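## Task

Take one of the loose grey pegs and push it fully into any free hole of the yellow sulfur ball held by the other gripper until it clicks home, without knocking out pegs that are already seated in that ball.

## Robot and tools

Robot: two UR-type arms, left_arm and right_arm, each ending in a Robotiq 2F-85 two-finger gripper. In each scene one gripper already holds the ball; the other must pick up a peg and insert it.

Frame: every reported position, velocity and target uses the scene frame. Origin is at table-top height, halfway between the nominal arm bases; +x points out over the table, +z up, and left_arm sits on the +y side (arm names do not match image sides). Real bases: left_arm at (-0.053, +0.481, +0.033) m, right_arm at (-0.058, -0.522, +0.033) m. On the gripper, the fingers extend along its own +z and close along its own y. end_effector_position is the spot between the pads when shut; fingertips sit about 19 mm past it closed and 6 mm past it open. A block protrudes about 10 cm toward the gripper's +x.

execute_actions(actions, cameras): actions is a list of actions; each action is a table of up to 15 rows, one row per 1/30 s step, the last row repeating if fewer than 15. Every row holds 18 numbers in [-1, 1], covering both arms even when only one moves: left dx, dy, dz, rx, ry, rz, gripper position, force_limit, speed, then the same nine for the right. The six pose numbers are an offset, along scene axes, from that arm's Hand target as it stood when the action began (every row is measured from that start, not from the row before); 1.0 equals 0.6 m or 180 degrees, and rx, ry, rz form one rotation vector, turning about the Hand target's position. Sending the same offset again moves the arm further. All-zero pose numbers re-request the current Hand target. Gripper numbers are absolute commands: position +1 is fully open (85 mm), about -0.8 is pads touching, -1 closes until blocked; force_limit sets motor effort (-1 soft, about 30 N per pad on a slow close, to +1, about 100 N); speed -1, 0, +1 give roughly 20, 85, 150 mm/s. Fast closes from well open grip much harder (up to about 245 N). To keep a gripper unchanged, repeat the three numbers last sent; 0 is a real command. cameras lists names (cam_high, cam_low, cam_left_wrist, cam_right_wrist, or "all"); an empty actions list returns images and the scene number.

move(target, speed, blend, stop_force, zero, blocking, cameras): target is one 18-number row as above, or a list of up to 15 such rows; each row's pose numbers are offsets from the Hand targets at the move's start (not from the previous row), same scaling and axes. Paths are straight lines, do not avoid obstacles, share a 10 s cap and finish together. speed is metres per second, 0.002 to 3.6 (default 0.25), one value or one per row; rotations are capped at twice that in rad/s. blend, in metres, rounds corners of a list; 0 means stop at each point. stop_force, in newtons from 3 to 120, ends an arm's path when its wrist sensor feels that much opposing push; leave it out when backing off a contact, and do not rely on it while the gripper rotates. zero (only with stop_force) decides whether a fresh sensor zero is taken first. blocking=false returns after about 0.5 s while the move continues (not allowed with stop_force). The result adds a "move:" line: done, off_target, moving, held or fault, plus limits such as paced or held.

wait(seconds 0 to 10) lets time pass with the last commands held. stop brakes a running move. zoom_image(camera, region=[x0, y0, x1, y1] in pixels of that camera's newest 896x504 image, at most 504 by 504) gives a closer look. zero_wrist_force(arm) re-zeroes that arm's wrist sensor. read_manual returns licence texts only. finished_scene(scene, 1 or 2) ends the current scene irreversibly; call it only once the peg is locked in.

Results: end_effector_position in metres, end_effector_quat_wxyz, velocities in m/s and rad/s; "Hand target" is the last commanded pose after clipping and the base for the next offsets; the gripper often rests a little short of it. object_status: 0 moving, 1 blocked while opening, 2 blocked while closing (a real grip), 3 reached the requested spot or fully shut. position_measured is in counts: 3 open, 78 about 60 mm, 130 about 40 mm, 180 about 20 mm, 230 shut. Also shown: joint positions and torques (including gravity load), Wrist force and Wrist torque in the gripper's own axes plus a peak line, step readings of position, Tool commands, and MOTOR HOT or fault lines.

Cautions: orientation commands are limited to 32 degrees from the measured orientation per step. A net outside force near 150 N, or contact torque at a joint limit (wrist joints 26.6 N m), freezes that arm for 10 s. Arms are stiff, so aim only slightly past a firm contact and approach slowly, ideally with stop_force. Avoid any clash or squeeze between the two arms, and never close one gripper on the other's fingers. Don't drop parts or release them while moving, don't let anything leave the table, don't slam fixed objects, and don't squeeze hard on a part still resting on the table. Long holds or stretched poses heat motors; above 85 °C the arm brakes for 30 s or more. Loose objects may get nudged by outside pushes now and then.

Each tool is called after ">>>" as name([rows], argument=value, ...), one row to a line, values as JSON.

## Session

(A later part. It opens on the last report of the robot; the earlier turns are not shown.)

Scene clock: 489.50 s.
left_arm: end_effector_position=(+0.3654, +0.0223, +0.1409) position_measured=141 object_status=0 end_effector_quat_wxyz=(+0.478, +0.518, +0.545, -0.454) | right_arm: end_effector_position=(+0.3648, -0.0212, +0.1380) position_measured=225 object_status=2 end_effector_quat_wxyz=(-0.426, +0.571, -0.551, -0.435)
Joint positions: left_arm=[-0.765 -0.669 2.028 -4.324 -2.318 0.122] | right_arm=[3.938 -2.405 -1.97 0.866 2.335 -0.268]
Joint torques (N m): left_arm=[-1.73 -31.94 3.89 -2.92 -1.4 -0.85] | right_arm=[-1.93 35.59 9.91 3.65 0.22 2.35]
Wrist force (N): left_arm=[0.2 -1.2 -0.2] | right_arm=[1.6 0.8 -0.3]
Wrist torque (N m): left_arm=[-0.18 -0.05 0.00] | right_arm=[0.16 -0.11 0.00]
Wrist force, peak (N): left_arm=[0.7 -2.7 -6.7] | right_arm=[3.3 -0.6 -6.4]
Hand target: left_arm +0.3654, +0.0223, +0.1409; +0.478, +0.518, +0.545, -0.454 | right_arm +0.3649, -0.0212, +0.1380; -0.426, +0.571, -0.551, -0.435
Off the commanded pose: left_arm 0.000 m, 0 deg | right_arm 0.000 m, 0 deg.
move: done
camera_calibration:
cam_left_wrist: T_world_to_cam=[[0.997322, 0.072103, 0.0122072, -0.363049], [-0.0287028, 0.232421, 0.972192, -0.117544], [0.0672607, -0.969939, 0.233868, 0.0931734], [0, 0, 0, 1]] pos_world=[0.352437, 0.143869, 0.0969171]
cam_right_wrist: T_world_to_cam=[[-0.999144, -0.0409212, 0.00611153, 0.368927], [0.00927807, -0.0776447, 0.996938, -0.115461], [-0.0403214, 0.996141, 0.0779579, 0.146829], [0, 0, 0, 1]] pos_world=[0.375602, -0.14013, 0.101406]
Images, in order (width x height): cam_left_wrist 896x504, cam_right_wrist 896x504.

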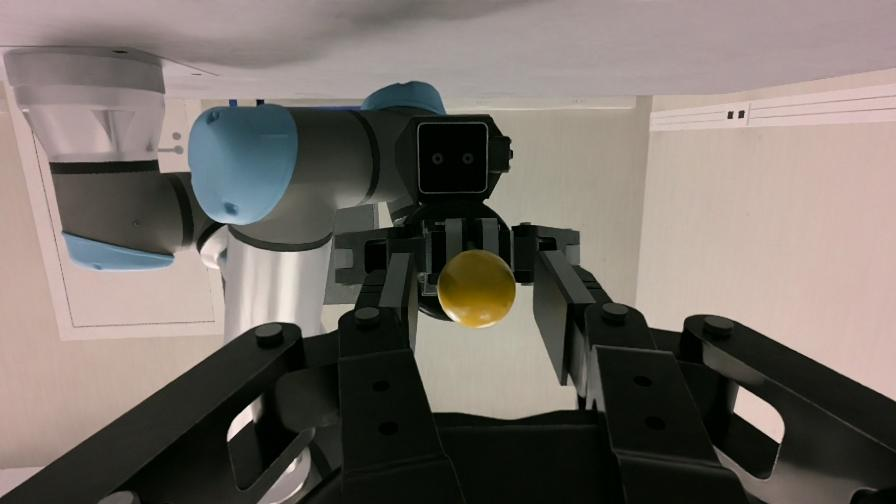

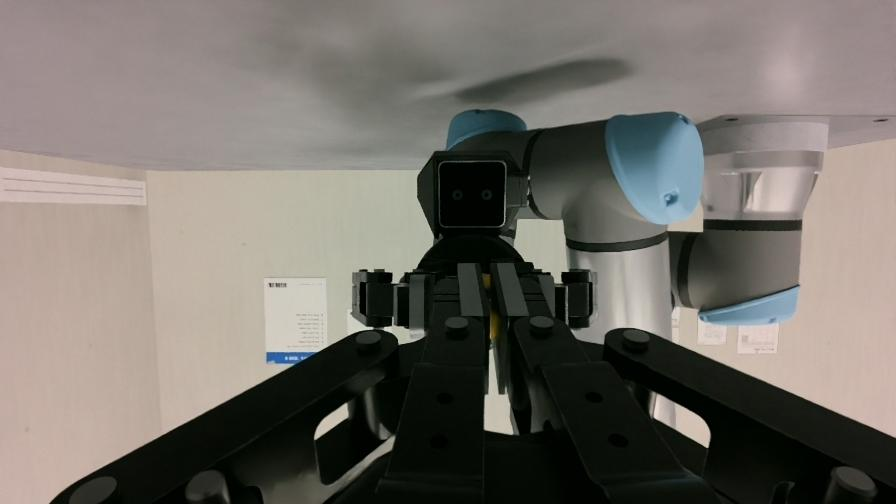

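>>> move(target=[0,0,0,0,0,0,-1,1,0.5, 0,0,0,0,0,0,-1,1,-1])

>>> wait(seconds=0.3)

Scene clock: 492.90 s.
left_arm: end_effector_position=(+0.3655, +0.0224, +0.1409) position_measured=183 object_status=2 end_effector_quat_wxyz=(+0.478, +0.518, +0.545, -0.454) | right_arm: end_effector_position=(+0.3649, -0.0212, +0.1379) position_measured=225 object_status=2 end_effector_quat_wxyz=(-0.426, +0.571, -0.551, -0.435)
Joint positions: left_arm=[-0.765 -0.669 2.028 -4.324 -2.318 0.122] | right_arm=[3.938 -2.405 -1.97 0.866 2.335 -0.268]
Joint torques (N m): left_arm=[10.47 -31.31 3.85 -2.6 -1.26 -0.82] | right_arm=[-1.87 37.62 6.75 1.59 0.69 2.45]
Wrist force (N): left_arm=[0.6 -2.6 -7.7] | right_arm=[4.1 -0.4 -7.1]
Wrist torque (N m): left_arm=[-0.13 -0.04 0.00] | right_arm=[0.28 -0.07 0.00]
Wrist force, peak (N): left_arm=[0.4 -2.5 -7.9] | right_arm=[4.0 -0.7 -7.5]
Hand target: left_arm +0.3654, +0.0223, +0.1409; +0.478, +0.518, +0.545, -0.454 | right_arm +0.3649, -0.0212, +0.1380; -0.426, +0.571, -0.551, -0.435
Off the commanded pose: left_arm 0.000 m, 0 deg | right_arm 0.000 m, 0 deg.
move: done

Scene clock: 493.20 s.
left_arm: end_effector_position=(+0.3655, +0.0224, +0.1409) position_measured=183 object_status=2 end_effector_quat_wxyz=(+0.478, +0.518, +0.545, -0.454) | right_arm: end_effector_position=(+0.3649, -0.0212, +0.1379) position_measured=225 object_status=2 end_effector_quat_wxyz=(-0.426, +0.571, -0.551, -0.435)
Joint positions: left_arm=[-0.765 -0.669 2.028 -4.324 -2.318 0.122] | right_arm=[3.938 -2.405 -1.97 0.866 2.335 -0.268]
Joint torques (N m): left_arm=[6.41 -31.5 3.8 -2.12 -1.11 -0.67] | right_arm=[2.7 40.15 9.76 1.48 0.74 2.41]
Wrist force (N): left_arm=[0.8 -2.5 -7.8] | right_arm=[4.2 -0.5 -7.1]
Wrist torque (N m): left_arm=[-0.11 -0.04 0.00] | right_arm=[0.26 -0.07 0.00]
Wrist force, peak (N): left_arm=[0.8 -2.8 -7.7] | right_arm=[4.5 -0.9 -7.2]
Hand target: left_arm +0.3654, +0.0223, +0.1409; +0.478, +0.518, +0.545, -0.454 | right_arm +0.3649, -0.0212, +0.1380; -0.426, +0.571, -0.551, -0.435
Tool commands: left_gripper/position=-1.0 left_gripper/force_limit=+1.0 left_gripper/speed=+0.5 right_gripper/position=-1.0 right_gripper/force_limit=+1.0 right_gripper/speed=-1.0
Off the commanded pose: left_arm 0.000 m, 0 deg | right_arm 0.000 m, 0 deg.
wait: 0.30 s; at rest by 0.17 s

>>> move(target=[0,0,0,0,0,0,-1,1,0.5, -0.0003,0.0117,0.0019,0,0,0,-1,1,-1], speed=0.003, stop_force=75, zero=false, cameras=["cam_left_wrist"])

>>> zoom_image(camera="cam_left_wrist", region=[400, 200, 560, 360])

Scene clock: 498.20 s.
left_arm: end_effector_position=(+0.3655, +0.0224, +0.1408) position_measured=183 object_status=2 end_effector_quat_wxyz=(+0.478, +0.518, +0.545, -0.454) | right_arm: end_effector_position=(+0.3648, -0.0187, +0.1383) position_measured=225 object_status=2 end_effector_quat_wxyz=(-0.425, +0.571, -0.551, -0.435)
Joint positions: left_arm=[-0.765 -0.669 2.028 -4.324 -2.318 0.122] | right_arm=[3.942 -2.405 -1.966 0.863 2.331 -0.266]
Joint torques (N m): left_arm=[-42.17 -31.05 -26.81 3.64 -1.21 -0.97] | right_arm=[23.75 48.09 24.31 4.44 3.16 -2.2]
Wrist force (N): left_arm=[3.4 3.3 -74.6] | right_arm=[28.6 4.2 -68.6]
Wrist torque (N m): left_arm=[-0.28 0.04 0.01] | right_arm=[0.10 -0.29 -0.15]
Wrist force, peak (N): left_arm=[3.1 4.0 -79.5] | right_arm=[31.2 4.9 -73.3]
Hand target: left_arm +0.3654, +0.0223, +0.1409; +0.478, +0.518, +0.545, -0.454 | right_arm +0.3648, -0.0187, +0.1383; -0.425, +0.571, -0.551, -0.435 (not the last commanded pose)
Off the commanded pose: left_arm 0.000 m, 0 deg | right_arm 0.005 m, 0 deg.
move: contact (right_arm)
camera_calibration:
cam_left_wrist: T_world_to_cam=[[0.997316, 0.0721998, 0.0121842, -0.363159], [-0.028703, 0.232418, 0.972192, -0.117541], [0.0673603, -0.969933, 0.233866, 0.093131], [0, 0, 0, 1]] pos_world=[0.352537, 0.143869, 0.096917]
Images, in order (width x height): cam_left_wrist 896x504.

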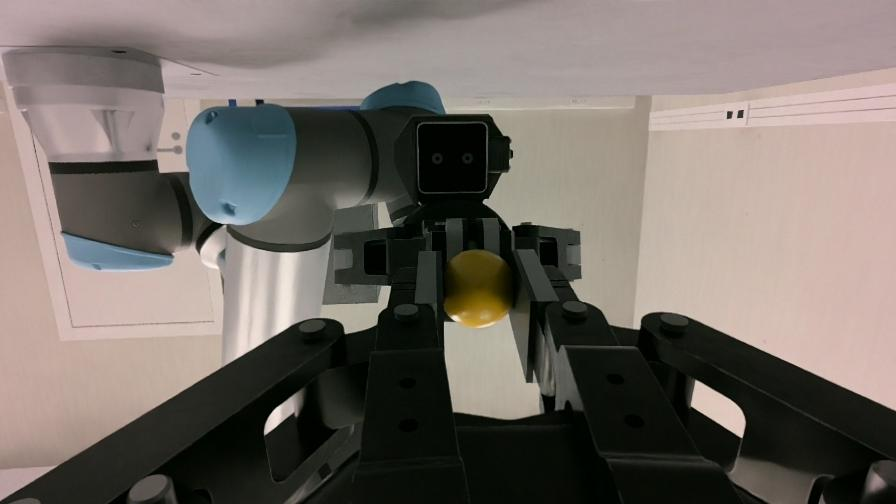

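Scaled by 3.150.

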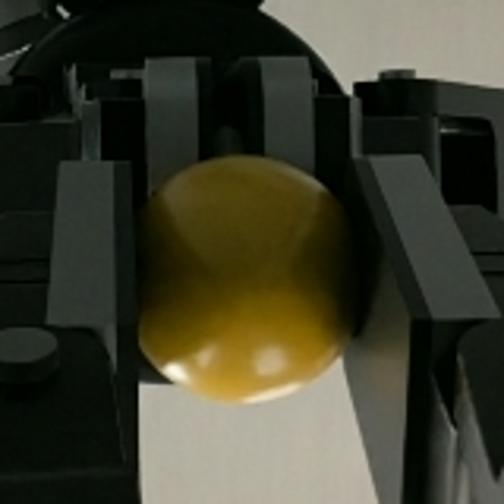

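>>> move(target=[0,0,0,0,0,0,-1,1,0.5, -0.0003,0.0117,0.0019,0,0,0,-1,1,-1], speed=0.002, stop_force=100, zero=false, cameras=["cam_left_wrist"])

>>> zoom_image(camera="cam_left_wrist", region=[400, 200, 560, 360])

Scene clock: 506.43 s.
left_arm: end_effector_position=(+0.3654, +0.0223, +0.1409) position_measured=183 object_status=2 end_effector_quat_wxyz=(+0.478, +0.518, +0.545, -0.454) | right_arm: end_effector_position=(+0.3647, -0.0117, +0.1395) position_measured=225 object_status=2 end_effector_quat_wxyz=(-0.425, +0.571, -0.551, -0.435)
Joint positions: left_arm=[-0.765 -0.669 2.028 -4.324 -2.318 0.122] | right_arm=[3.952 -2.406 -1.955 0.857 2.322 -0.261]
Joint torques (N m): left_arm=[-32.47 -32.56 -29.67 4.77 -3.48 -0.96] | right_arm=[45.91 48.41 51.54 2.53 -0.37 2.53]
Wrist force (N): left_arm=[-3.0 8.5 -90.7] | right_arm=[41.0 8.9 -81.3]
Wrist torque (N m): left_arm=[-0.27 0.00 0.02] | right_arm=[-0.01 -0.40 -0.19]
Wrist force, peak (N): left_arm=[-2.3 8.5 -91.6] | right_arm=[41.4 8.6 -81.8]
Hand target: left_arm +0.3654, +0.0223, +0.1409; +0.478, +0.518, +0.545, -0.454 | right_arm +0.3647, -0.0117, +0.1395; -0.425, +0.571, -0.551, -0.435
Off the commanded pose: left_arm 0.000 m, 0 deg | right_arm 0.000 m, 0 deg.
move: done
camera_calibration:
cam_left_wrist: T_world_to_cam=[[0.997322, 0.072103, 0.0122072, -0.363149], [-0.0287028, 0.232421, 0.972192, -0.117541], [0.0672607, -0.969939, 0.233868, 0.0931666], [0, 0, 0, 1]] pos_world=[0.352537, 0.143869, 0.0969171]
Images, in order (width x height): cam_left_wrist 896x504.

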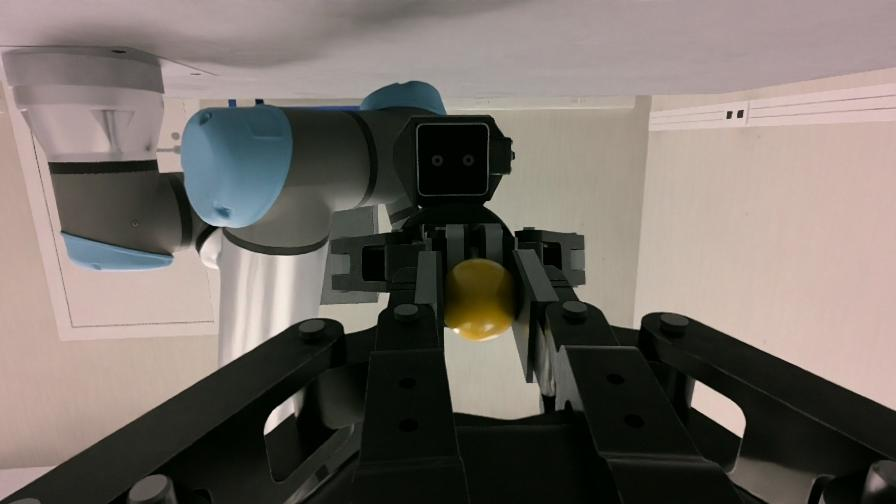

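Scaled by 3.150.

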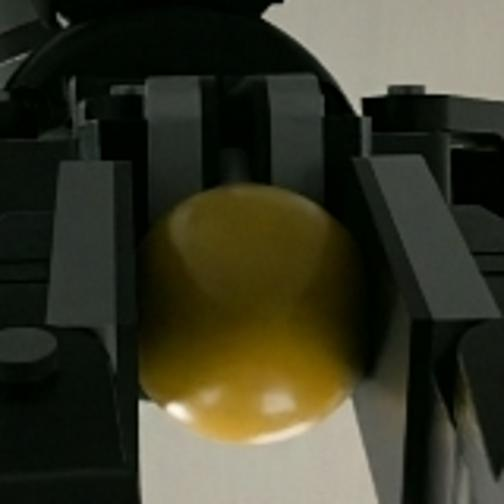

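>>> move(target=[0,0,0,0,0,0,-1,1,0.5, 0.0001,-0.0052,-0.0008,0,0,0,-1,1,-1], speed=0.01)

>>> move(target=[0,0,0,0,0,0,-1,1,0.5, 0.0002,-0.01,-0.0015,0,0,0,-1,1,-1], speed=0.003, stop_force=20, cameras=["cam_left_wrist"])

>>> zoom_image(camera="cam_left_wrist", region=[400, 200, 560, 360])

Scene clock: 513.10 s.
left_arm: end_effector_position=(+0.3654, +0.0222, +0.1409) position_measured=183 object_status=2 end_effector_quat_wxyz=(+0.478, +0.518, +0.545, -0.454) | right_arm: end_effector_position=(+0.3646, -0.0146, +0.1391) position_measured=225 object_status=2 end_effector_quat_wxyz=(-0.426, +0.571, -0.551, -0.435)
Joint positions: left_arm=[-0.766 -0.669 2.028 -4.324 -2.318 0.122] | right_arm=[3.948 -2.405 -1.96 0.86 2.326 -0.263]
Joint torques (N m): left_arm=[-0.72 -32.57 -11.73 -1.83 0.53 -0.95] | right_arm=[-15.28 50.18 -0.08 5.22 2.77 -2.49]
Wrist force (N): left_arm=[-5.7 -3.7 14.6] | right_arm=[1.3 -1.2 15.3]
Wrist torque (N m): left_arm=[-0.10 -0.09 -0.01] | right_arm=[0.28 -0.07 0.09]
Wrist force, peak (N): left_arm=[-2.2 8.4 -90.9] | right_arm=[40.7 9.0 -81.8]
Hand target: left_arm +0.3654, +0.0223, +0.1409; +0.478, +0.518, +0.545, -0.454 | right_arm +0.3647, -0.0148, +0.1390; -0.425, +0.571, -0.551, -0.435
Off the commanded pose: left_arm 0.000 m, 0 deg | right_arm 0.000 m, 0 deg.
move: done

Scene clock: 515.83 s.
left_arm: end_effector_position=(+0.3655, +0.0224, +0.1409) position_measured=183 object_status=2 end_effector_quat_wxyz=(+0.478, +0.518, +0.545, -0.454) | right_arm: end_effector_position=(+0.3648, -0.0208, +0.1381) position_measured=225 object_status=2 end_effector_quat_wxyz=(-0.425, +0.571, -0.551, -0.435)
Joint positions: left_arm=[-0.765 -0.669 2.028 -4.324 -2.318 0.122] | right_arm=[3.939 -2.404 -1.969 0.865 2.334 -0.267]
Joint torques (N m): left_arm=[7.43 -31.81 9.23 0.3 1.58 -1.28] | right_arm=[-8.59 54.35 3.84 6.27 2.78 -2.28]
Wrist force (N): left_arm=[-7.9 -1.4 -0.3] | right_arm=[8.3 0.8 2.1]
Wrist torque (N m): left_arm=[-0.16 -0.01 0.00] | right_arm=[0.21 0.06 0.08]
Wrist force, peak (N): left_arm=[-6.4 -3.4 14.6] | right_arm=[0.6 -1.0 15.1]
Hand target: left_arm +0.3654, +0.0223, +0.1409; +0.478, +0.518, +0.545, -0.454 | right_arm +0.3648, -0.0208, +0.1381; -0.425, +0.571, -0.551, -0.435
Off the commanded pose: left_arm 0.000 m, 0 deg | right_arm 0.000 m, 0 deg.
move: done
camera_calibration:
cam_left_wrist: T_world_to_cam=[[0.99732, 0.0721258, 0.0123043, -0.363161], [-0.0288024, 0.232414, 0.97219, -0.117505], [0.0672603, -0.969939, 0.233868, 0.0931667], [0, 0, 0, 1]] pos_world=[0.352537, 0.143869, 0.0969174]
Images, in order (width x height): cam_left_wrist 896x504.

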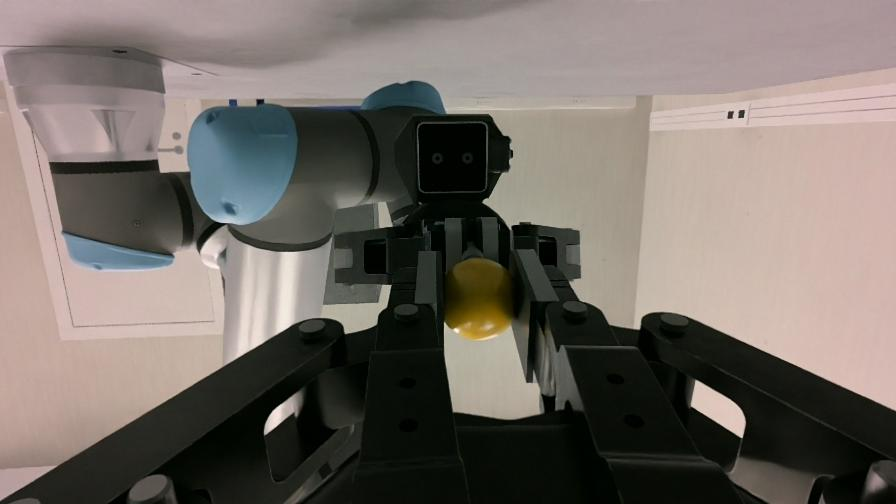

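Scaled by 3.150.

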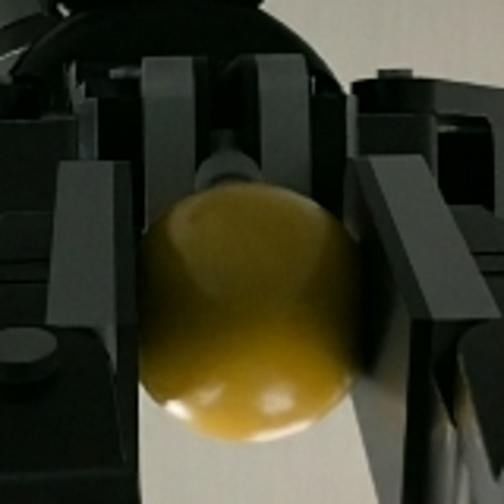

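>>> move(target=[0,0,0,0,0,0,-1,1,0.5, 0.002,-0.066,-0.01,0,0,0,-1,1,-1], speed=0.08, cameras=["cam_left_wrist","cam_right_wrist"])

>>> zoom_image(camera="cam_right_wrist", region=[440, 240, 520, 320])

>>> zoom_image(camera="cam_left_wrist", region=[420, 160, 520, 260])

Scene clock: 524.17 s.
left_arm: end_effector_position=(+0.3654, +0.0224, +0.1408) position_measured=183 object_status=2 end_effector_quat_wxyz=(+0.478, +0.518, +0.545, -0.454) | right_arm: end_effector_position=(+0.3660, -0.0603, +0.1321) position_measured=225 object_status=2 end_effector_quat_wxyz=(-0.425, +0.571, -0.551, -0.435)
Joint positions: left_arm=[-0.765 -0.669 2.028 -4.324 -2.318 0.122] | right_arm=[3.877 -2.401 -2.026 0.894 2.392 -0.3]
Joint torques (N m): left_arm=[-11.98 -32.53 -1.31 -3.22 0.23 -1.18] | right_arm=[-8.89 48.19 1.52 4.55 2.19 -2.64]
Wrist force (N): left_arm=[0.4 -0.9 -0.2] | right_arm=[1.4 1.2 -0.4]
Wrist torque (N m): left_arm=[-0.13 -0.06 0.00] | right_arm=[0.23 -0.09 0.08]
Wrist force, peak (N): left_arm=[-8.6 -1.5 -0.2] | right_arm=[9.0 0.9 2.6]
Hand target: left_arm +0.3654, +0.0223, +0.1409; +0.478, +0.518, +0.545, -0.454 | right_arm +0.3660, -0.0604, +0.1321; -0.425, +0.571, -0.551, -0.435
Off the commanded pose: left_arm 0.000 m, 0 deg | right_arm 0.000 m, 0 deg.
move: done
camera_calibration:
cam_left_wrist: T_world_to_cam=[[0.997322, 0.072103, 0.0122072, -0.363049], [-0.0287028, 0.232421, 0.972192, -0.117544], [0.0672607, -0.969939, 0.233868, 0.0931734], [0, 0, 0, 1]] pos_world=[0.352437, 0.143869, 0.0969171]
cam_right_wrist: T_world_to_cam=[[-0.999151, -0.0407286, 0.00623567, 0.368484], [0.00938252, -0.0775359, 0.996945, -0.112653], [-0.0401207, 0.996157, 0.0778522, 0.186319], [0, 0, 0, 1]] pos_world=[0.376703, -0.17933, 0.0955062]
Images, in order (width x height): cam_left_wrist 896x504, cam_right_wrist 896x504.

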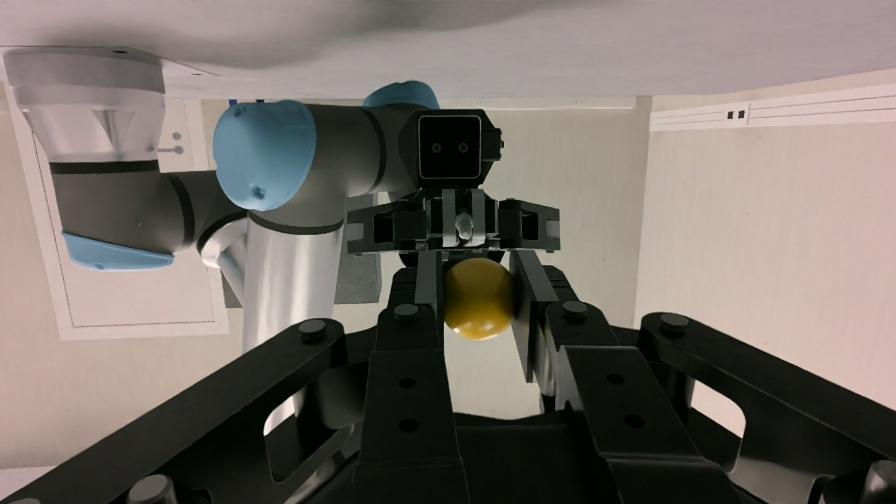

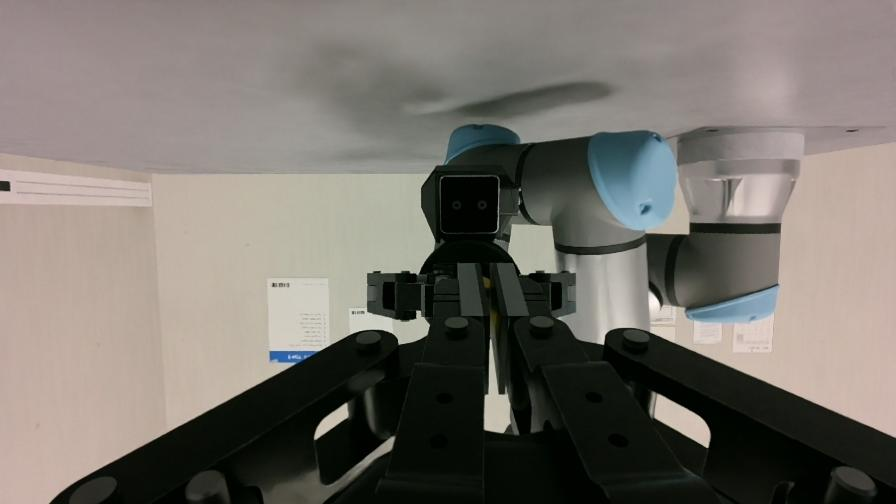

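Scaled by 6.300.

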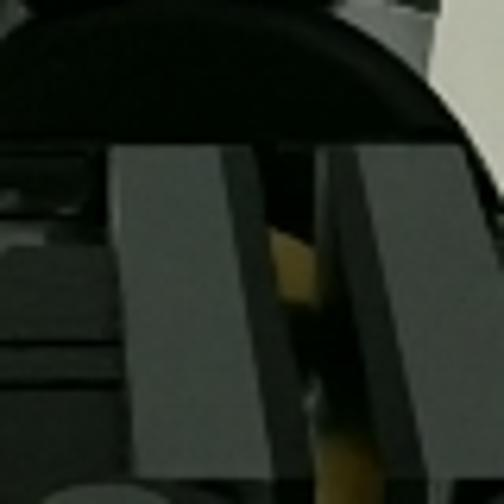

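Scaled by 5.040.

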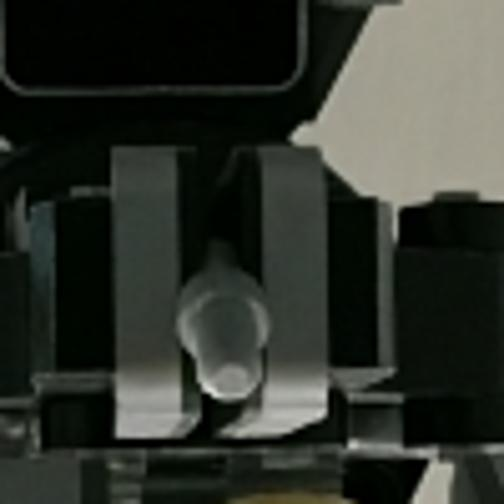

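>>> move(target=[0,0,0,0,0,0,-1,1,0.5, 0.09,0.0,0.0,0,0,0,-1,1,-1], speed=0.1, cameras=["cam_left_wrist","cam_right_wrist"])

>>> zoom_image(camera="cam_right_wrist", region=[540, 240, 640, 340])

Scene clock: 537.63 s.
left_arm: end_effector_position=(+0.3654, +0.0223, +0.1409) position_measured=183 object_status=2 end_effector_quat_wxyz=(+0.478, +0.518, +0.545, -0.454) | right_arm: end_effector_position=(+0.4200, -0.0604, +0.1321) position_measured=225 object_status=2 end_effector_quat_wxyz=(-0.425, +0.571, -0.551, -0.435)
Joint positions: left_arm=[-0.765 -0.669 2.028 -4.324 -2.318 0.122] | right_arm=[3.805 -2.438 -1.888 0.761 2.458 -0.343]
Joint torques (N m): left_arm=[-11.8 -32.82 -12.36 -3.2 -1.29 -1.11] | right_arm=[-10.13 37.56 21.65 1.24 2.08 -2.58]
Wrist force (N): left_arm=[0.2 -1.3 -0.3] | right_arm=[1.2 1.2 -0.2]
Wrist torque (N m): left_arm=[-0.20 -0.04 0.00] | right_arm=[0.23 -0.07 0.08]
Wrist force, peak (N): left_arm=[0.6 -1.4 0.1] | right_arm=[1.5 2.1 -0.5]
Hand target: left_arm +0.3654, +0.0223, +0.1409; +0.478, +0.518, +0.545, -0.454 | right_arm +0.4200, -0.0604, +0.1321; -0.425, +0.571, -0.551, -0.435
Off the commanded pose: left_arm 0.000 m, 0 deg | right_arm 0.000 m, 0 deg.
move: done
camera_calibration:
cam_left_wrist: T_world_to_cam=[[0.997322, 0.072103, 0.0122072, -0.363149], [-0.0287028, 0.232421, 0.972192, -0.117541], [0.0672607, -0.969939, 0.233868, 0.0931666], [0, 0, 0, 1]] pos_world=[0.352537, 0.143869, 0.0969171]
cam_right_wrist: T_world_to_cam=[[-0.999155, -0.0406291, 0.00624457, 0.422453], [0.00938368, -0.0775369, 0.996945, -0.113168], [-0.0400208, 0.996161, 0.0778526, 0.188543], [0, 0, 0, 1]] pos_world=[0.430703, -0.17943, 0.0955062]
Images, in order (width x height): cam_left_wrist 896x504, cam_right_wrist 896x504.

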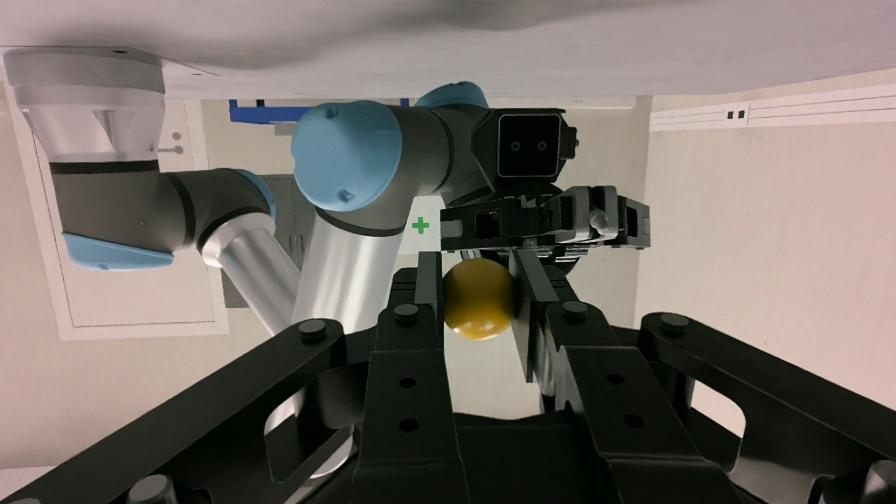

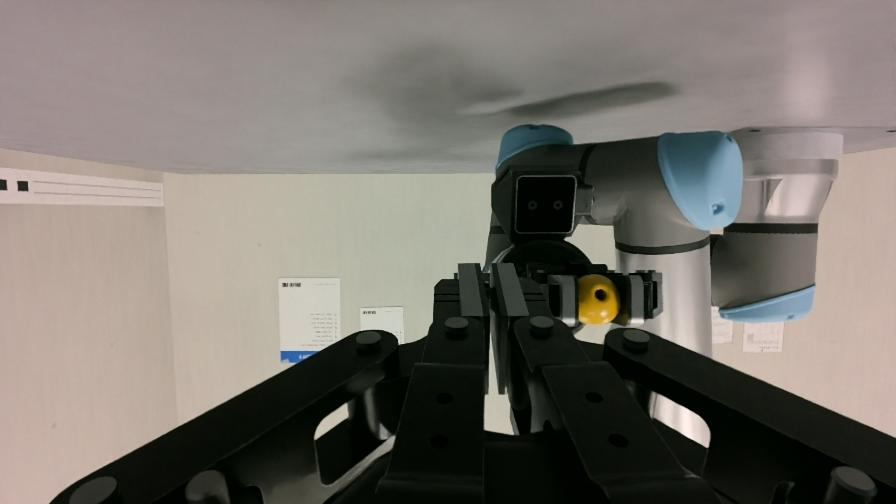

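Scaled by 5.040.

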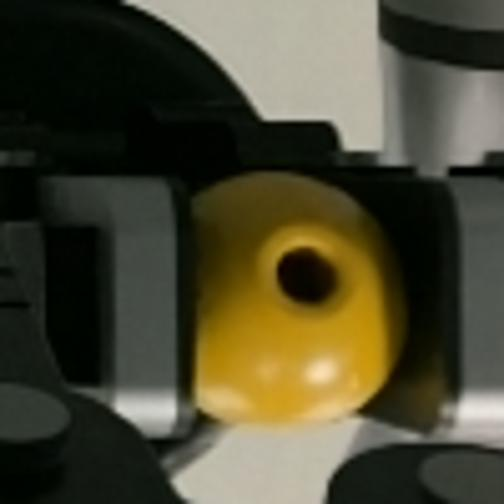

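>>> move(target=[0,0,0,0,0,0,-1,1,0.5, -0.0885,-0.006,-0.0238,0,0,0,-1,1,-1], speed=0.1, cameras=["cam_left_wrist"])

>>> zoom_image(camera="cam_left_wrist", region=[425, 130, 505, 210])

>>> zoom_image(camera="cam_left_wrist", region=[420, 240, 540, 360])

Scene clock: 572.30 s.
left_arm: end_effector_position=(+0.3654, +0.0223, +0.1409) position_measured=183 object_status=2 end_effector_quat_wxyz=(+0.478, +0.518, +0.545, -0.454) | right_arm: end_effector_position=(+0.3670, -0.0640, +0.1178) position_measured=225 object_status=2 end_effector_quat_wxyz=(-0.425, +0.571, -0.551, -0.435)
Joint positions: left_arm=[-0.765 -0.669 2.028 -4.324 -2.318 0.122] | right_arm=[3.869 -2.436 -2.019 0.92 2.398 -0.304]
Joint torques (N m): left_arm=[-12.95 -31.59 -12.51 -3.26 -1.2 -1.46] | right_arm=[9.6 36.27 0.21 4.25 -0.67 2.56]
Wrist force (N): left_arm=[0.0 -1.1 0.0] | right_arm=[1.1 0.9 -0.4]
Wrist torque (N m): left_arm=[-0.16 -0.01 0.01] | right_arm=[0.19 -0.07 -0.13]
Wrist force, peak (N): left_arm=[0.0 -1.4 -0.2] | right_arm=[1.6 2.1 -0.4]
Hand target: left_arm +0.3654, +0.0223, +0.1409; +0.478, +0.518, +0.545, -0.454 | right_arm +0.3669, -0.0640, +0.1178; -0.425, +0.571, -0.551, -0.435
Off the commanded pose: left_arm 0.000 m, 0 deg | right_arm 0.000 m, 0 deg.
move: done
camera_calibration:
cam_left_wrist: T_world_to_cam=[[0.997322, 0.072103, 0.0122072, -0.363149], [-0.0287028, 0.232421, 0.972192, -0.117541], [0.0672607, -0.969939, 0.233868, 0.0931666], [0, 0, 0, 1]] pos_world=[0.352537, 0.143869, 0.0969171]
Images, in order (width x height): cam_left_wrist 896x504.

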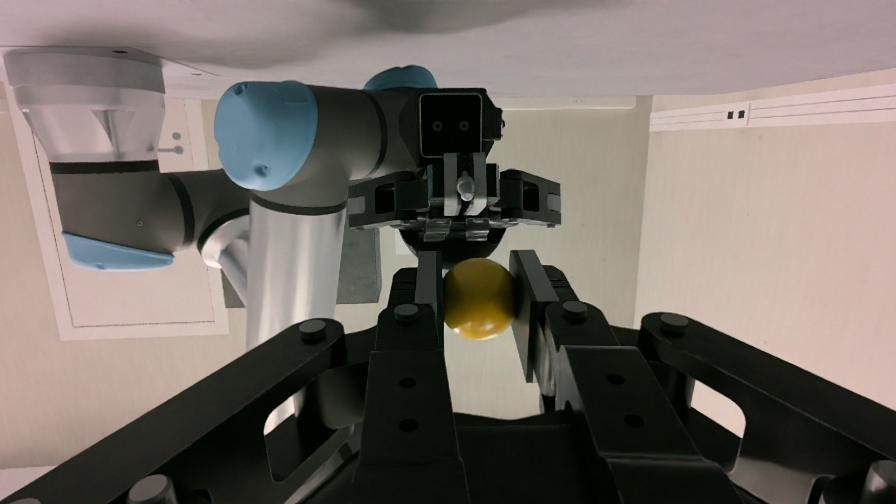

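Scaled by 6.300.

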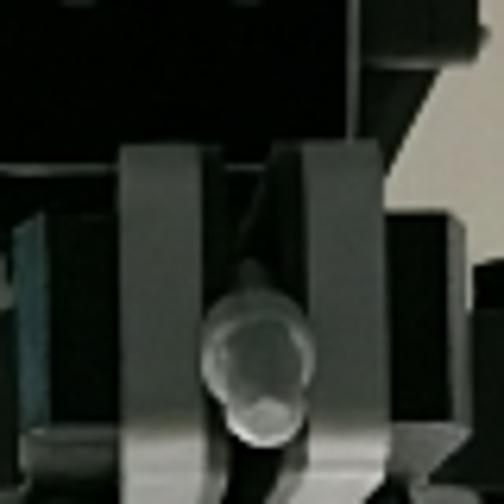

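Scaled by 4.200.

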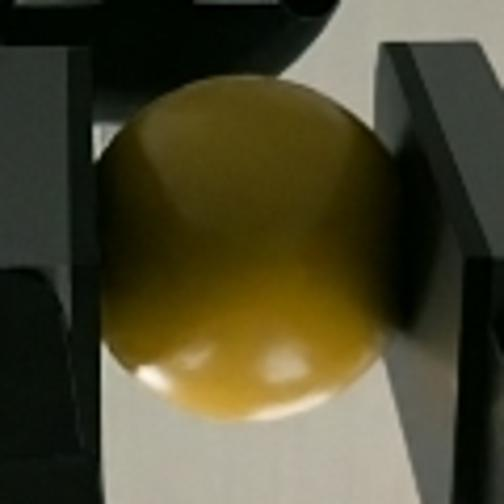

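>>> move(target=[0,0,0,0,0,0,-1,1,0.5, -0.003,0.0545,0.0205,0,0,0,-1,1,-1], speed=0.06)

>>> move(target=[0,0,0,0,0,0,-1,1,0.5, -0.0022,0.039,0.0147,0,0,0,-1,1,-1], speed=0.003, stop_force=6)

Scene clock: 578.97 s.
left_arm: end_effector_position=(+0.3654, +0.0223, +0.1409) position_measured=183 object_status=2 end_effector_quat_wxyz=(+0.478, +0.518, +0.545, -0.454) | right_arm: end_effector_position=(+0.3651, -0.0314, +0.1301) position_measured=225 object_status=2 end_effector_quat_wxyz=(-0.425, +0.571, -0.551, -0.435)
Joint positions: left_arm=[-0.765 -0.669 2.028 -4.324 -2.318 0.122] | right_arm=[3.923 -2.419 -1.982 0.886 2.349 -0.275]
Joint torques (N m): left_arm=[-12.43 -31.8 -12.51 -3.33 -1.44 -1.39] | right_arm=[8.93 48.29 20.05 1.02 -0.8 2.32]
Wrist force (N): left_arm=[0.0 -1.3 -0.3] | right_arm=[1.2 1.0 -0.4]
Wrist torque (N m): left_arm=[-0.21 -0.01 0.00] | right_arm=[0.20 -0.06 -0.13]
Wrist force, peak (N): left_arm=[0.1 -1.4 -0.2] | right_arm=[1.5 1.4 -0.4]
Hand target: left_arm +0.3654, +0.0223, +0.1409; +0.478, +0.518, +0.545, -0.454 | right_arm +0.3651, -0.0313, +0.1301; -0.425, +0.571, -0.551, -0.435
Off the commanded pose: left_arm 0.000 m, 0 deg | right_arm 0.000 m, 0 deg.
move: done

Scene clock: 583.60 s.
left_arm: end_effector_position=(+0.3654, +0.0223, +0.1409) position_measured=183 object_status=2 end_effector_quat_wxyz=(+0.478, +0.518, +0.545, -0.454) | right_arm: end_effector_position=(+0.3645, -0.0201, +0.1343) position_measured=225 object_status=2 end_effector_quat_wxyz=(-0.425, +0.571, -0.551, -0.435)
Joint positions: left_arm=[-0.765 -0.669 2.028 -4.324 -2.318 0.122] | right_arm=[3.94 -2.414 -1.967 0.872 2.333 -0.266]
Joint torques (N m): left_arm=[-11.56 -32.94 -13.41 -0.85 -1.27 -1.08] | right_arm=[-3.88 45.44 8.06 4.77 2.74 -0.18]
Wrist force (N): left_arm=[-1.4 -0.8 -9.1] | right_arm=[6.1 1.1 -8.1]
Wrist torque (N m): left_arm=[-0.16 0.01 0.00] | right_arm=[0.20 -0.08 -0.13]
Wrist force, peak (N): left_arm=[-1.1 -0.8 -9.2] | right_arm=[6.2 1.3 -8.1]
Hand target: left_arm +0.3654, +0.0223, +0.1409; +0.478, +0.518, +0.545, -0.454 | right_arm +0.3645, -0.0202, +0.1343; -0.425, +0.571, -0.551, -0.435 (not the last commanded pose)
Off the commanded pose: left_arm 0.000 m, 0 deg | right_arm 0.013 m, 0 deg.
move: contact (right_arm)

>>> move(target=[0,0,0,0,0,0,-1,1,0.5, -0.0009,0.0156,0.0058,0,0,0,-1,1,-1], speed=0.003, stop_force=22, zero=false)

Scene clock: 588.80 s.
left_arm: end_effector_position=(+0.3654, +0.0223, +0.1409) position_measured=183 object_status=2 end_effector_quat_wxyz=(+0.478, +0.518, +0.545, -0.454) | right_arm: end_effector_position=(+0.3645, -0.0197, +0.1344) position_measured=225 object_status=2 end_effector_quat_wxyz=(-0.425, +0.571, -0.551, -0.435)
Joint positions: left_arm=[-0.765 -0.669 2.028 -4.324 -2.318 0.122] | right_arm=[3.941 -2.414 -1.966 0.872 2.332 -0.266]
Joint torques (N m): left_arm=[-12.86 -31.82 -13.25 -0.46 -1.47 -1.24] | right_arm=[0.33 41.43 9.84 5.33 3 -2.4]
Wrist force (N): left_arm=[-3.0 -0.2 -21.9] | right_arm=[13.2 1.7 -18.6]
Wrist torque (N m): left_arm=[-0.17 0.08 0.00] | right_arm=[0.20 -0.07 -0.14]
Wrist force, peak (N): left_arm=[-4.2 0.3 -26.2] | right_arm=[16.2 2.1 -22.0]
Hand target: left_arm +0.3654, +0.0223, +0.1409; +0.478, +0.518, +0.545, -0.454 | right_arm +0.3645, -0.0197, +0.1343; -0.425, +0.571, -0.551, -0.435 (not the last commanded pose)
Off the commanded pose: left_arm 0.000 m, 0 deg | right_arm 0.009 m, 0 deg.
move: contact (right_arm)

>>> move([
  [0,0,0,0,0,0,-1,1,0.5, 0.0001,-0.004,-0.0015,0,0,0,-1,1,-1],
  [0,0,0,0,0,0,-1,1,0.5, 0.0001,-0.0034,-0.0033,0,0,0,-1,1,-1],
], speed=0.01)

>>> move(target=[0,0,0,0,0,0,-1,1,0.5, -0.0008,0.0154,0.006,0,0,0,-1,1,-1], speed=0.003, stop_force=6)

Scene clock: 595.33 s.
left_arm: end_effector_position=(+0.3655, +0.0223, +0.1408) position_measured=183 object_status=2 end_effector_quat_wxyz=(+0.478, +0.518, +0.545, -0.454) | right_arm: end_effector_position=(+0.3646, -0.0218, +0.1324) position_measured=225 object_status=2 end_effector_quat_wxyz=(-0.425, +0.571, -0.551, -0.435)
Joint positions: left_arm=[-0.765 -0.669 2.028 -4.324 -2.318 0.122] | right_arm=[3.938 -2.417 -1.969 0.876 2.335 -0.268]
Joint torques (N m): left_arm=[-11.85 -32.34 -12.74 -2.78 -1.24 -0.98] | right_arm=[7.18 35.34 19.95 4.37 -0.8 -0.24]
Wrist force (N): left_arm=[0.1 -1.0 -0.2] | right_arm=[1.3 1.2 -0.3]
Wrist torque (N m): left_arm=[-0.15 -0.02 0.00] | right_arm=[0.23 -0.08 0.08]
Wrist force, peak (N): left_arm=[-3.6 -0.2 -21.9] | right_arm=[13.1 1.7 -18.9]
Hand target: left_arm +0.3654, +0.0223, +0.1409; +0.478, +0.518, +0.545, -0.454 | right_arm +0.3646, -0.0217, +0.1324; -0.425, +0.571, -0.551, -0.435
Off the commanded pose: left_arm 0.000 m, 0 deg | right_arm 0.000 m, 0 deg.
move: done

Scene clock: 596.70 s.
left_arm: end_effector_position=(+0.3654, +0.0223, +0.1409) position_measured=183 object_status=2 end_effector_quat_wxyz=(+0.478, +0.518, +0.545, -0.454) | right_arm: end_effector_position=(+0.3645, -0.0197, +0.1332) position_measured=225 object_status=2 end_effector_quat_wxyz=(-0.425, +0.571, -0.551, -0.435)
Joint positions: left_arm=[-0.765 -0.669 2.028 -4.324 -2.318 0.122] | right_arm=[3.941 -2.416 -1.966 0.874 2.332 -0.266]
Joint torques (N m): left_arm=[-11.15 -33.43 -12.97 -1.77 -1.28 -1] | right_arm=[-4.29 47.47 7.69 4.37 2.2 0.08]
Wrist force (N): left_arm=[-1.9 -0.2 -8.8] | right_arm=[6.1 1.8 -7.8]
Wrist torque (N m): left_arm=[-0.15 0.07 0.00] | right_arm=[0.20 -0.08 -0.13]
Wrist force, peak (N): left_arm=[-1.8 -0.2 -9.2] | right_arm=[6.7 1.8 -7.8]
Hand target: left_arm +0.3654, +0.0223, +0.1409; +0.478, +0.518, +0.545, -0.454 | right_arm +0.3645, -0.0197, +0.1331; -0.425, +0.571, -0.551, -0.435 (not the last commanded pose)
Off the commanded pose: left_arm 0.000 m, 0 deg | right_arm 0.008 m, 0 deg.
move: contact (right_arm)

>>> move([
  [0,0,0,0,0,0,-1,1,0.5, 0.0001,-0.0035,-0.0012,0,0,0,-1,1,-1],
  [0,0,0,0,0,0,-1,1,0.5, 0.0001,-0.0053,0.0035,0,0,0,-1,1,-1],
], speed=0.01)

>>> move(target=[0,0,0,0,0,0,-1,1,0.5, -0.0009,0.0190,0.0076,0,0,0,-1,1,-1], speed=0.003, stop_force=6)

Scene clock: 611.87 s.
left_arm: end_effector_position=(+0.3654, +0.0223, +0.1409) position_measured=183 object_status=2 end_effector_quat_wxyz=(+0.478, +0.518, +0.545, -0.454) | right_arm: end_effector_position=(+0.3645, -0.0229, +0.1352) position_measured=225 object_status=2 end_effector_quat_wxyz=(-0.425, +0.571, -0.551, -0.435)
Joint positions: left_arm=[-0.765 -0.669 2.028 -4.324 -2.318 0.122] | right_arm=[3.936 -2.41 -1.972 0.872 2.336 -0.268]
Joint torques (N m): left_arm=[-11.91 -32.76 -12.75 -1.63 -1.15 -0.97] | right_arm=[-9.27 50.35 1.14 1.11 2.3 -2.4]
Wrist force (N): left_arm=[0.3 -0.9 -0.3] | right_arm=[1.3 1.0 -0.2]
Wrist torque (N m): left_arm=[-0.14 -0.05 0.00] | right_arm=[0.20 -0.08 0.08]
Wrist force, peak (N): left_arm=[-1.6 -0.4 -9.0] | right_arm=[6.0 1.7 -8.1]
Hand target: left_arm +0.3654, +0.0223, +0.1409; +0.478, +0.518, +0.545, -0.454 | right_arm +0.3645, -0.0229, +0.1352; -0.425, +0.571, -0.551, -0.435
Off the commanded pose: left_arm 0.000 m, 0 deg | right_arm 0.000 m, 0 deg.
move: done

Scene clock: 615.17 s.
left_arm: end_effector_position=(+0.3654, +0.0223, +0.1409) position_measured=183 object_status=2 end_effector_quat_wxyz=(+0.478, +0.518, +0.545, -0.454) | right_arm: end_effector_position=(+0.3642, -0.0155, +0.1382) position_measured=225 object_status=2 end_effector_quat_wxyz=(-0.425, +0.571, -0.551, -0.435)
Joint positions: left_arm=[-0.765 -0.669 2.028 -4.324 -2.318 0.122] | right_arm=[3.947 -2.406 -1.962 0.863 2.326 -0.263]
Joint torques (N m): left_arm=[-12.47 -33.19 -13.28 -2.51 -0.36 -1.02] | right_arm=[-2.52 43.35 2.96 4.53 3.91 -0.27]
Wrist force (N): left_arm=[0.3 -7.1 -7.0] | right_arm=[4.6 -5.1 -5.8]
Wrist torque (N m): left_arm=[-0.06 -0.05 -0.02] | right_arm=[0.37 -0.10 -0.09]
Wrist force, peak (N): left_arm=[-0.1 -7.3 -7.2] | right_arm=[4.8 -5.5 -6.0]
Hand target: left_arm +0.3654, +0.0223, +0.1409; +0.478, +0.518, +0.545, -0.454 | right_arm +0.3642, -0.0156, +0.1381; -0.425, +0.571, -0.551, -0.435 (not the last commanded pose)
Off the commanded pose: left_arm 0.000 m, 0 deg | right_arm 0.004 m, 0 deg.
move: contact (right_arm)

>>> move(target=[0,0,0,0,0,0,-1,1,0.5, 0.0011,0,0,0,0,0,-1,1,-1], speed=0.01)

>>> move(target=[0,0,0,0,0,0,-1,1,0.5, -0.0005,0.0094,0.0036,0,0,0,-1,1,-1], speed=0.003, stop_force=12, zero=false)

Scene clock: 624.13 s.
left_arm: end_effector_position=(+0.3655, +0.0223, +0.1409) position_measured=183 object_status=2 end_effector_quat_wxyz=(+0.478, +0.518, +0.545, -0.454) | right_arm: end_effector_position=(+0.3648, -0.0156, +0.1381) position_measured=225 object_status=2 end_effector_quat_wxyz=(-0.425, +0.571, -0.551, -0.435)
Joint positions: left_arm=[-0.765 -0.669 2.028 -4.324 -2.318 0.122] | right_arm=[3.946 -2.407 -1.961 0.861 2.327 -0.263]
Joint torques (N m): left_arm=[-10.63 -33.06 -12.91 -1.87 0.36 -0.79] | right_arm=[-8.62 36.4 20.68 0.99 1.98 -2.35]
Wrist force (N): left_arm=[0.2 0.3 -4.2] | right_arm=[2.4 2.4 -4.2]
Wrist torque (N m): left_arm=[-0.18 -0.09 0.00] | right_arm=[0.19 -0.07 -0.01]
Wrist force, peak (N): left_arm=[0.0 -7.0 -6.4] | right_arm=[4.0 -5.1 -5.9]
Hand target: left_arm +0.3654, +0.0223, +0.1409; +0.478, +0.518, +0.545, -0.454 | right_arm +0.3649, -0.0156, +0.1381; -0.425, +0.571, -0.551, -0.435
Off the commanded pose: left_arm 0.000 m, 0 deg | right_arm 0.000 m, 0 deg.
move: done

Scene clock: 625.27 s.
left_arm: end_effector_position=(+0.3655, +0.0223, +0.1409) position_measured=183 object_status=2 end_effector_quat_wxyz=(+0.478, +0.518, +0.545, -0.454) | right_arm: end_effector_position=(+0.3648, -0.0142, +0.1387) position_measured=225 object_status=2 end_effector_quat_wxyz=(-0.425, +0.571, -0.551, -0.435)
Joint positions: left_arm=[-0.765 -0.669 2.028 -4.324 -2.318 0.122] | right_arm=[3.948 -2.406 -1.959 0.859 2.325 -0.262]
Joint torques (N m): left_arm=[-8.59 -32.74 -12.77 -1.34 -1.66 -0.92] | right_arm=[-4.29 42.67 7.03 4.7 2.06 -0.17]
Wrist force (N): left_arm=[-1.9 0.9 -12.2] | right_arm=[8.6 3.0 -10.1]
Wrist torque (N m): left_arm=[-0.20 -0.07 0.01] | right_arm=[0.16 -0.13 -0.14]
Wrist force, peak (N): left_arm=[-1.8 0.6 -12.8] | right_arm=[9.0 2.9 -10.6]
Hand target: left_arm +0.3654, +0.0223, +0.1409; +0.478, +0.518, +0.545, -0.454 | right_arm +0.3648, -0.0143, +0.1386; -0.425, +0.571, -0.551, -0.435 (not the last commanded pose)
Off the commanded pose: left_arm 0.000 m, 0 deg | right_arm 0.005 m, 0 deg.
move: contact (right_arm)

>>> move(target=[0,0,0,0,0,0,-0.1,1,-1, 0,0,0,0,0,0,-1,1,-1])

>>> move(target=[0,0,0,0,0,0,-0.1,1,-1, 0.001,-0.0012,0.0363,-0.261,-0.0073,0,-1,1,-1], speed=0.06, cameras=["cam_left_wrist","cam_right_wrist"])

>>> zoom_image(camera="cam_left_wrist", region=[400, 180, 560, 340])

Scene clock: 643.73 s.
left_arm: end_effector_position=(+0.3654, +0.0223, +0.1408) position_measured=141 object_status=0 end_effector_quat_wxyz=(+0.478, +0.518, +0.545, -0.454) | right_arm: end_effector_position=(+0.3648, -0.0143, +0.1386) position_measured=225 object_status=2 end_effector_quat_wxyz=(-0.425, +0.571, -0.551, -0.435)
Joint positions: left_arm=[-0.765 -0.669 2.028 -4.324 -2.318 0.122] | right_arm=[3.948 -2.406 -1.959 0.859 2.325 -0.262]
Joint torques (N m): left_arm=[-2.62 -32.79 -12.58 -2.52 -1.98 -0.89] | right_arm=[-5.91 37.86 5.23 1.99 1.47 -2.06]
Wrist force (N): left_arm=[0.2 -1.0 -0.2] | right_arm=[1.3 1.1 -0.3]
Wrist torque (N m): left_arm=[-0.16 -0.05 0.00] | right_arm=[0.21 -0.08 -0.12]
Wrist force, peak (N): left_arm=[-2.7 0.9 -11.5] | right_arm=[8.0 2.7 -10.3]
Hand target: left_arm +0.3654, +0.0223, +0.1409; +0.478, +0.518, +0.545, -0.454 | right_arm +0.3648, -0.0143, +0.1386; -0.425, +0.571, -0.551, -0.435
Off the commanded pose: left_arm 0.000 m, 0 deg | right_arm 0.000 m, 0 deg.
move: done

Scene clock: 651.03 s.
left_arm: end_effector_position=(+0.3654, +0.0223, +0.1409) position_measured=141 object_status=3 end_effector_quat_wxyz=(+0.478, +0.518, +0.545, -0.454) | right_arm: end_effector_position=(+0.3654, -0.0150, +0.1604) position_measured=225 object_status=2 end_effector_quat_wxyz=(-0.169, +0.698, -0.674, -0.173)
Joint positions: left_arm=[-0.765 -0.669 2.028 -4.324 -2.318 0.122] | right_arm=[4.106 -1.956 -1.85 -0.502 1.851 -0.579]
Joint torques (N m): left_arm=[8.15 -34.44 -11.48 -3.07 -1.86 -0.77] | right_arm=[9.23 44.5 32.17 2.21 -0.54 -2.4]
Wrist force (N): left_arm=[0.3 -1.2 -0.2] | right_arm=[0.6 0.5 0.3]
Wrist torque (N m): left_arm=[-0.18 -0.06 0.00] | right_arm=[0.08 -0.08 0.07]
Wrist force, peak (N): left_arm=[0.4 -1.5 0.1] | right_arm=[1.8 1.2 -0.1]
Hand target: left_arm +0.3654, +0.0223, +0.1409; +0.478, +0.518, +0.545, -0.454 | right_arm +0.3654, -0.0150, +0.1604; -0.169, +0.698, -0.674, -0.173
Off the commanded pose: left_arm 0.000 m, 0 deg | right_arm 0.000 m, 0 deg.
move: done
camera_calibration:
cam_left_wrist: T_world_to_cam=[[0.997322, 0.072103, 0.0122072, -0.363149], [-0.0287028, 0.232421, 0.972192, -0.117541], [0.0672607, -0.969939, 0.233868, 0.0931666], [0, 0, 0, 1]] pos_world=[0.352537, 0.143869, 0.0969171]
cam_right_wrist: T_world_to_cam=[[-0.999407, -0.0316597, 0.0135553, 0.368563], [-0.0114319, 0.676245, 0.736588, -0.0766356], [-0.0324869, 0.735996, -0.676206, 0.253205], [0, 0, 0, 1]] pos_world=[0.375694, -0.122865, 0.222672]
Images, in order (width x height): cam_left_wrist 896x504, cam_right_wrist 896x504.

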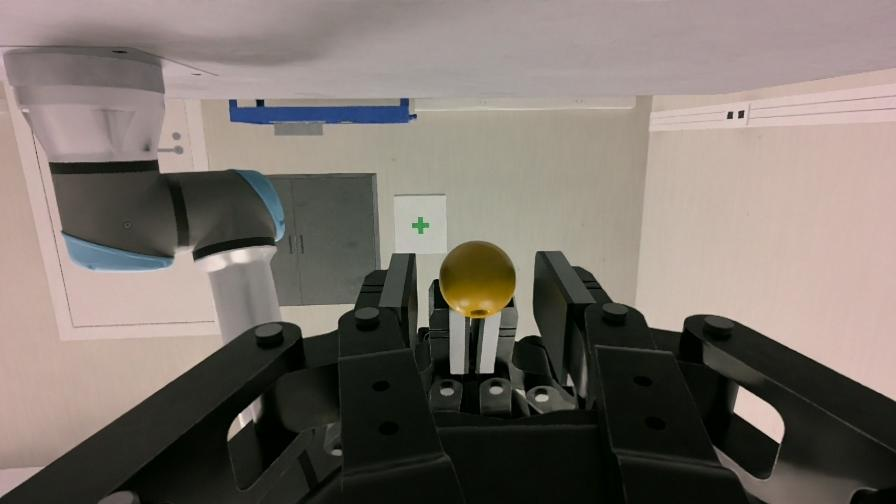

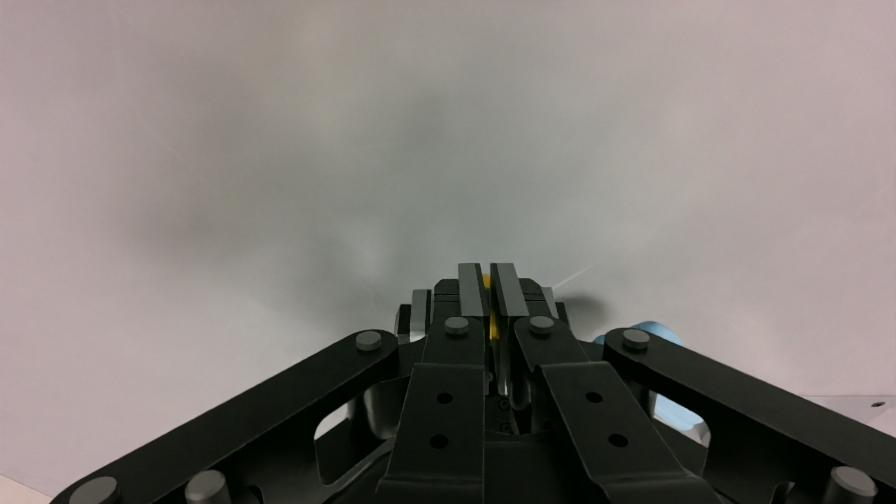

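Scaled by 3.150.

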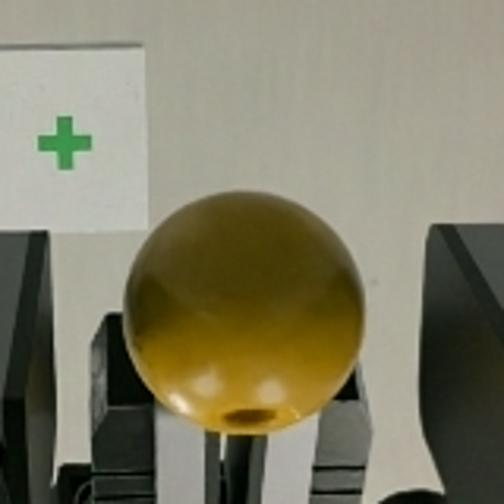

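>>> move(target=[0,0,0,0,0,0,-1,1,0.7, 0,0,0,0,0,0,-1,1,-1])

>>> move(target=[0,0,0,0,0,0,-1,1,0.7, 0,0,0,0,0,0,-0.55,1,-1], cameras=["cam_left_wrist"])

>>> zoom_image(camera="cam_left_wrist", region=[400, 180, 560, 340])

Scene clock: 656.80 s.
left_arm: end_effector_position=(+0.3655, +0.0224, +0.1409) position_measured=184 object_status=2 end_effector_quat_wxyz=(+0.478, +0.518, +0.545, -0.454) | right_arm: end_effector_position=(+0.3654, -0.0151, +0.1604) position_measured=225 object_status=2 end_effector_quat_wxyz=(-0.168, +0.698, -0.674, -0.173)
Joint positions: left_arm=[-0.765 -0.669 2.028 -4.324 -2.318 0.122] | right_arm=[4.106 -1.956 -1.85 -0.503 1.851 -0.579]
Joint torques (N m): left_arm=[4.77 -34.03 -13.48 -3.42 -2.04 -0.6] | right_arm=[8.58 39.7 32.27 6.69 -0.52 -2.48]
Wrist force (N): left_arm=[4.0 2.7 -8.8] | right_arm=[7.8 4.1 -6.6]
Wrist torque (N m): left_arm=[-0.27 -0.07 -0.01] | right_arm=[-0.01 -0.04 0.05]
Wrist force, peak (N): left_arm=[4.7 2.8 -9.0] | right_arm=[7.8 4.6 -6.7]
Hand target: left_arm +0.3654, +0.0223, +0.1409; +0.478, +0.518, +0.545, -0.454 | right_arm +0.3654, -0.0150, +0.1604; -0.169, +0.698, -0.674, -0.173
Off the commanded pose: left_arm 0.000 m, 0 deg | right_arm 0.000 m, 0 deg.
move: done

Scene clock: 657.60 s.
left_arm: end_effector_position=(+0.3655, +0.0224, +0.1409) position_measured=184 object_status=2 end_effector_quat_wxyz=(+0.478, +0.518, +0.545, -0.454) | right_arm: end_effector_position=(+0.3654, -0.0150, +0.1604) position_measured=199 object_status=0 end_effector_quat_wxyz=(-0.169, +0.698, -0.674, -0.173)
Joint positions: left_arm=[-0.765 -0.669 2.028 -4.324 -2.318 0.122] | right_arm=[4.106 -1.956 -1.85 -0.503 1.851 -0.579]
Joint torques (N m): left_arm=[-5.72 -32.63 -12.26 -3.1 -2.1 -0.45] | right_arm=[7.08 34.82 31.99 2.44 0.56 -2.17]
Wrist force (N): left_arm=[0.4 -0.8 -0.3] | right_arm=[0.5 0.4 0.0]
Wrist torque (N m): left_arm=[-0.13 -0.07 0.00] | right_arm=[0.08 -0.05 0.08]
Wrist force, peak (N): left_arm=[4.8 2.7 -8.7] | right_arm=[7.9 4.3 -6.2]
Hand target: left_arm +0.3654, +0.0223, +0.1409; +0.478, +0.518, +0.545, -0.454 | right_arm +0.3654, -0.0150, +0.1604; -0.169, +0.698, -0.674, -0.173
Off the commanded pose: left_arm 0.000 m, 0 deg | right_arm 0.000 m, 0 deg.
move: done
camera_calibration:
cam_left_wrist: T_world_to_cam=[[0.99732, 0.0721258, 0.0123043, -0.363161], [-0.0288024, 0.232414, 0.97219, -0.117505], [0.0672603, -0.969939, 0.233868, 0.0931667], [0, 0, 0, 1]] pos_world=[0.352537, 0.143869, 0.0969174]
Images, in order (width x height): cam_left_wrist 896x504.

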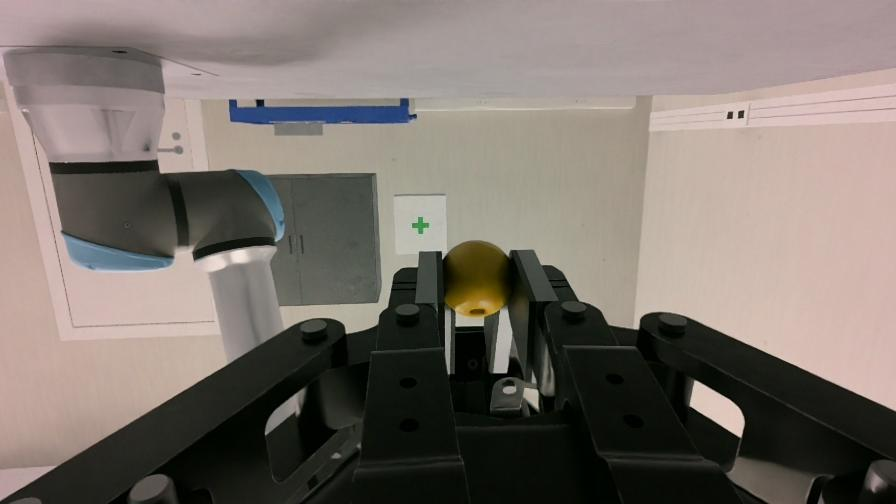

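Scaled by 3.150.

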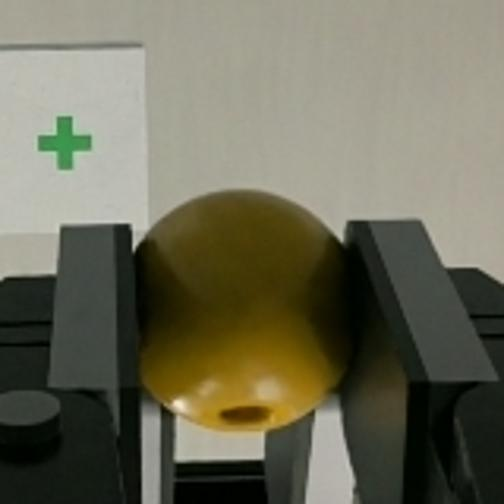

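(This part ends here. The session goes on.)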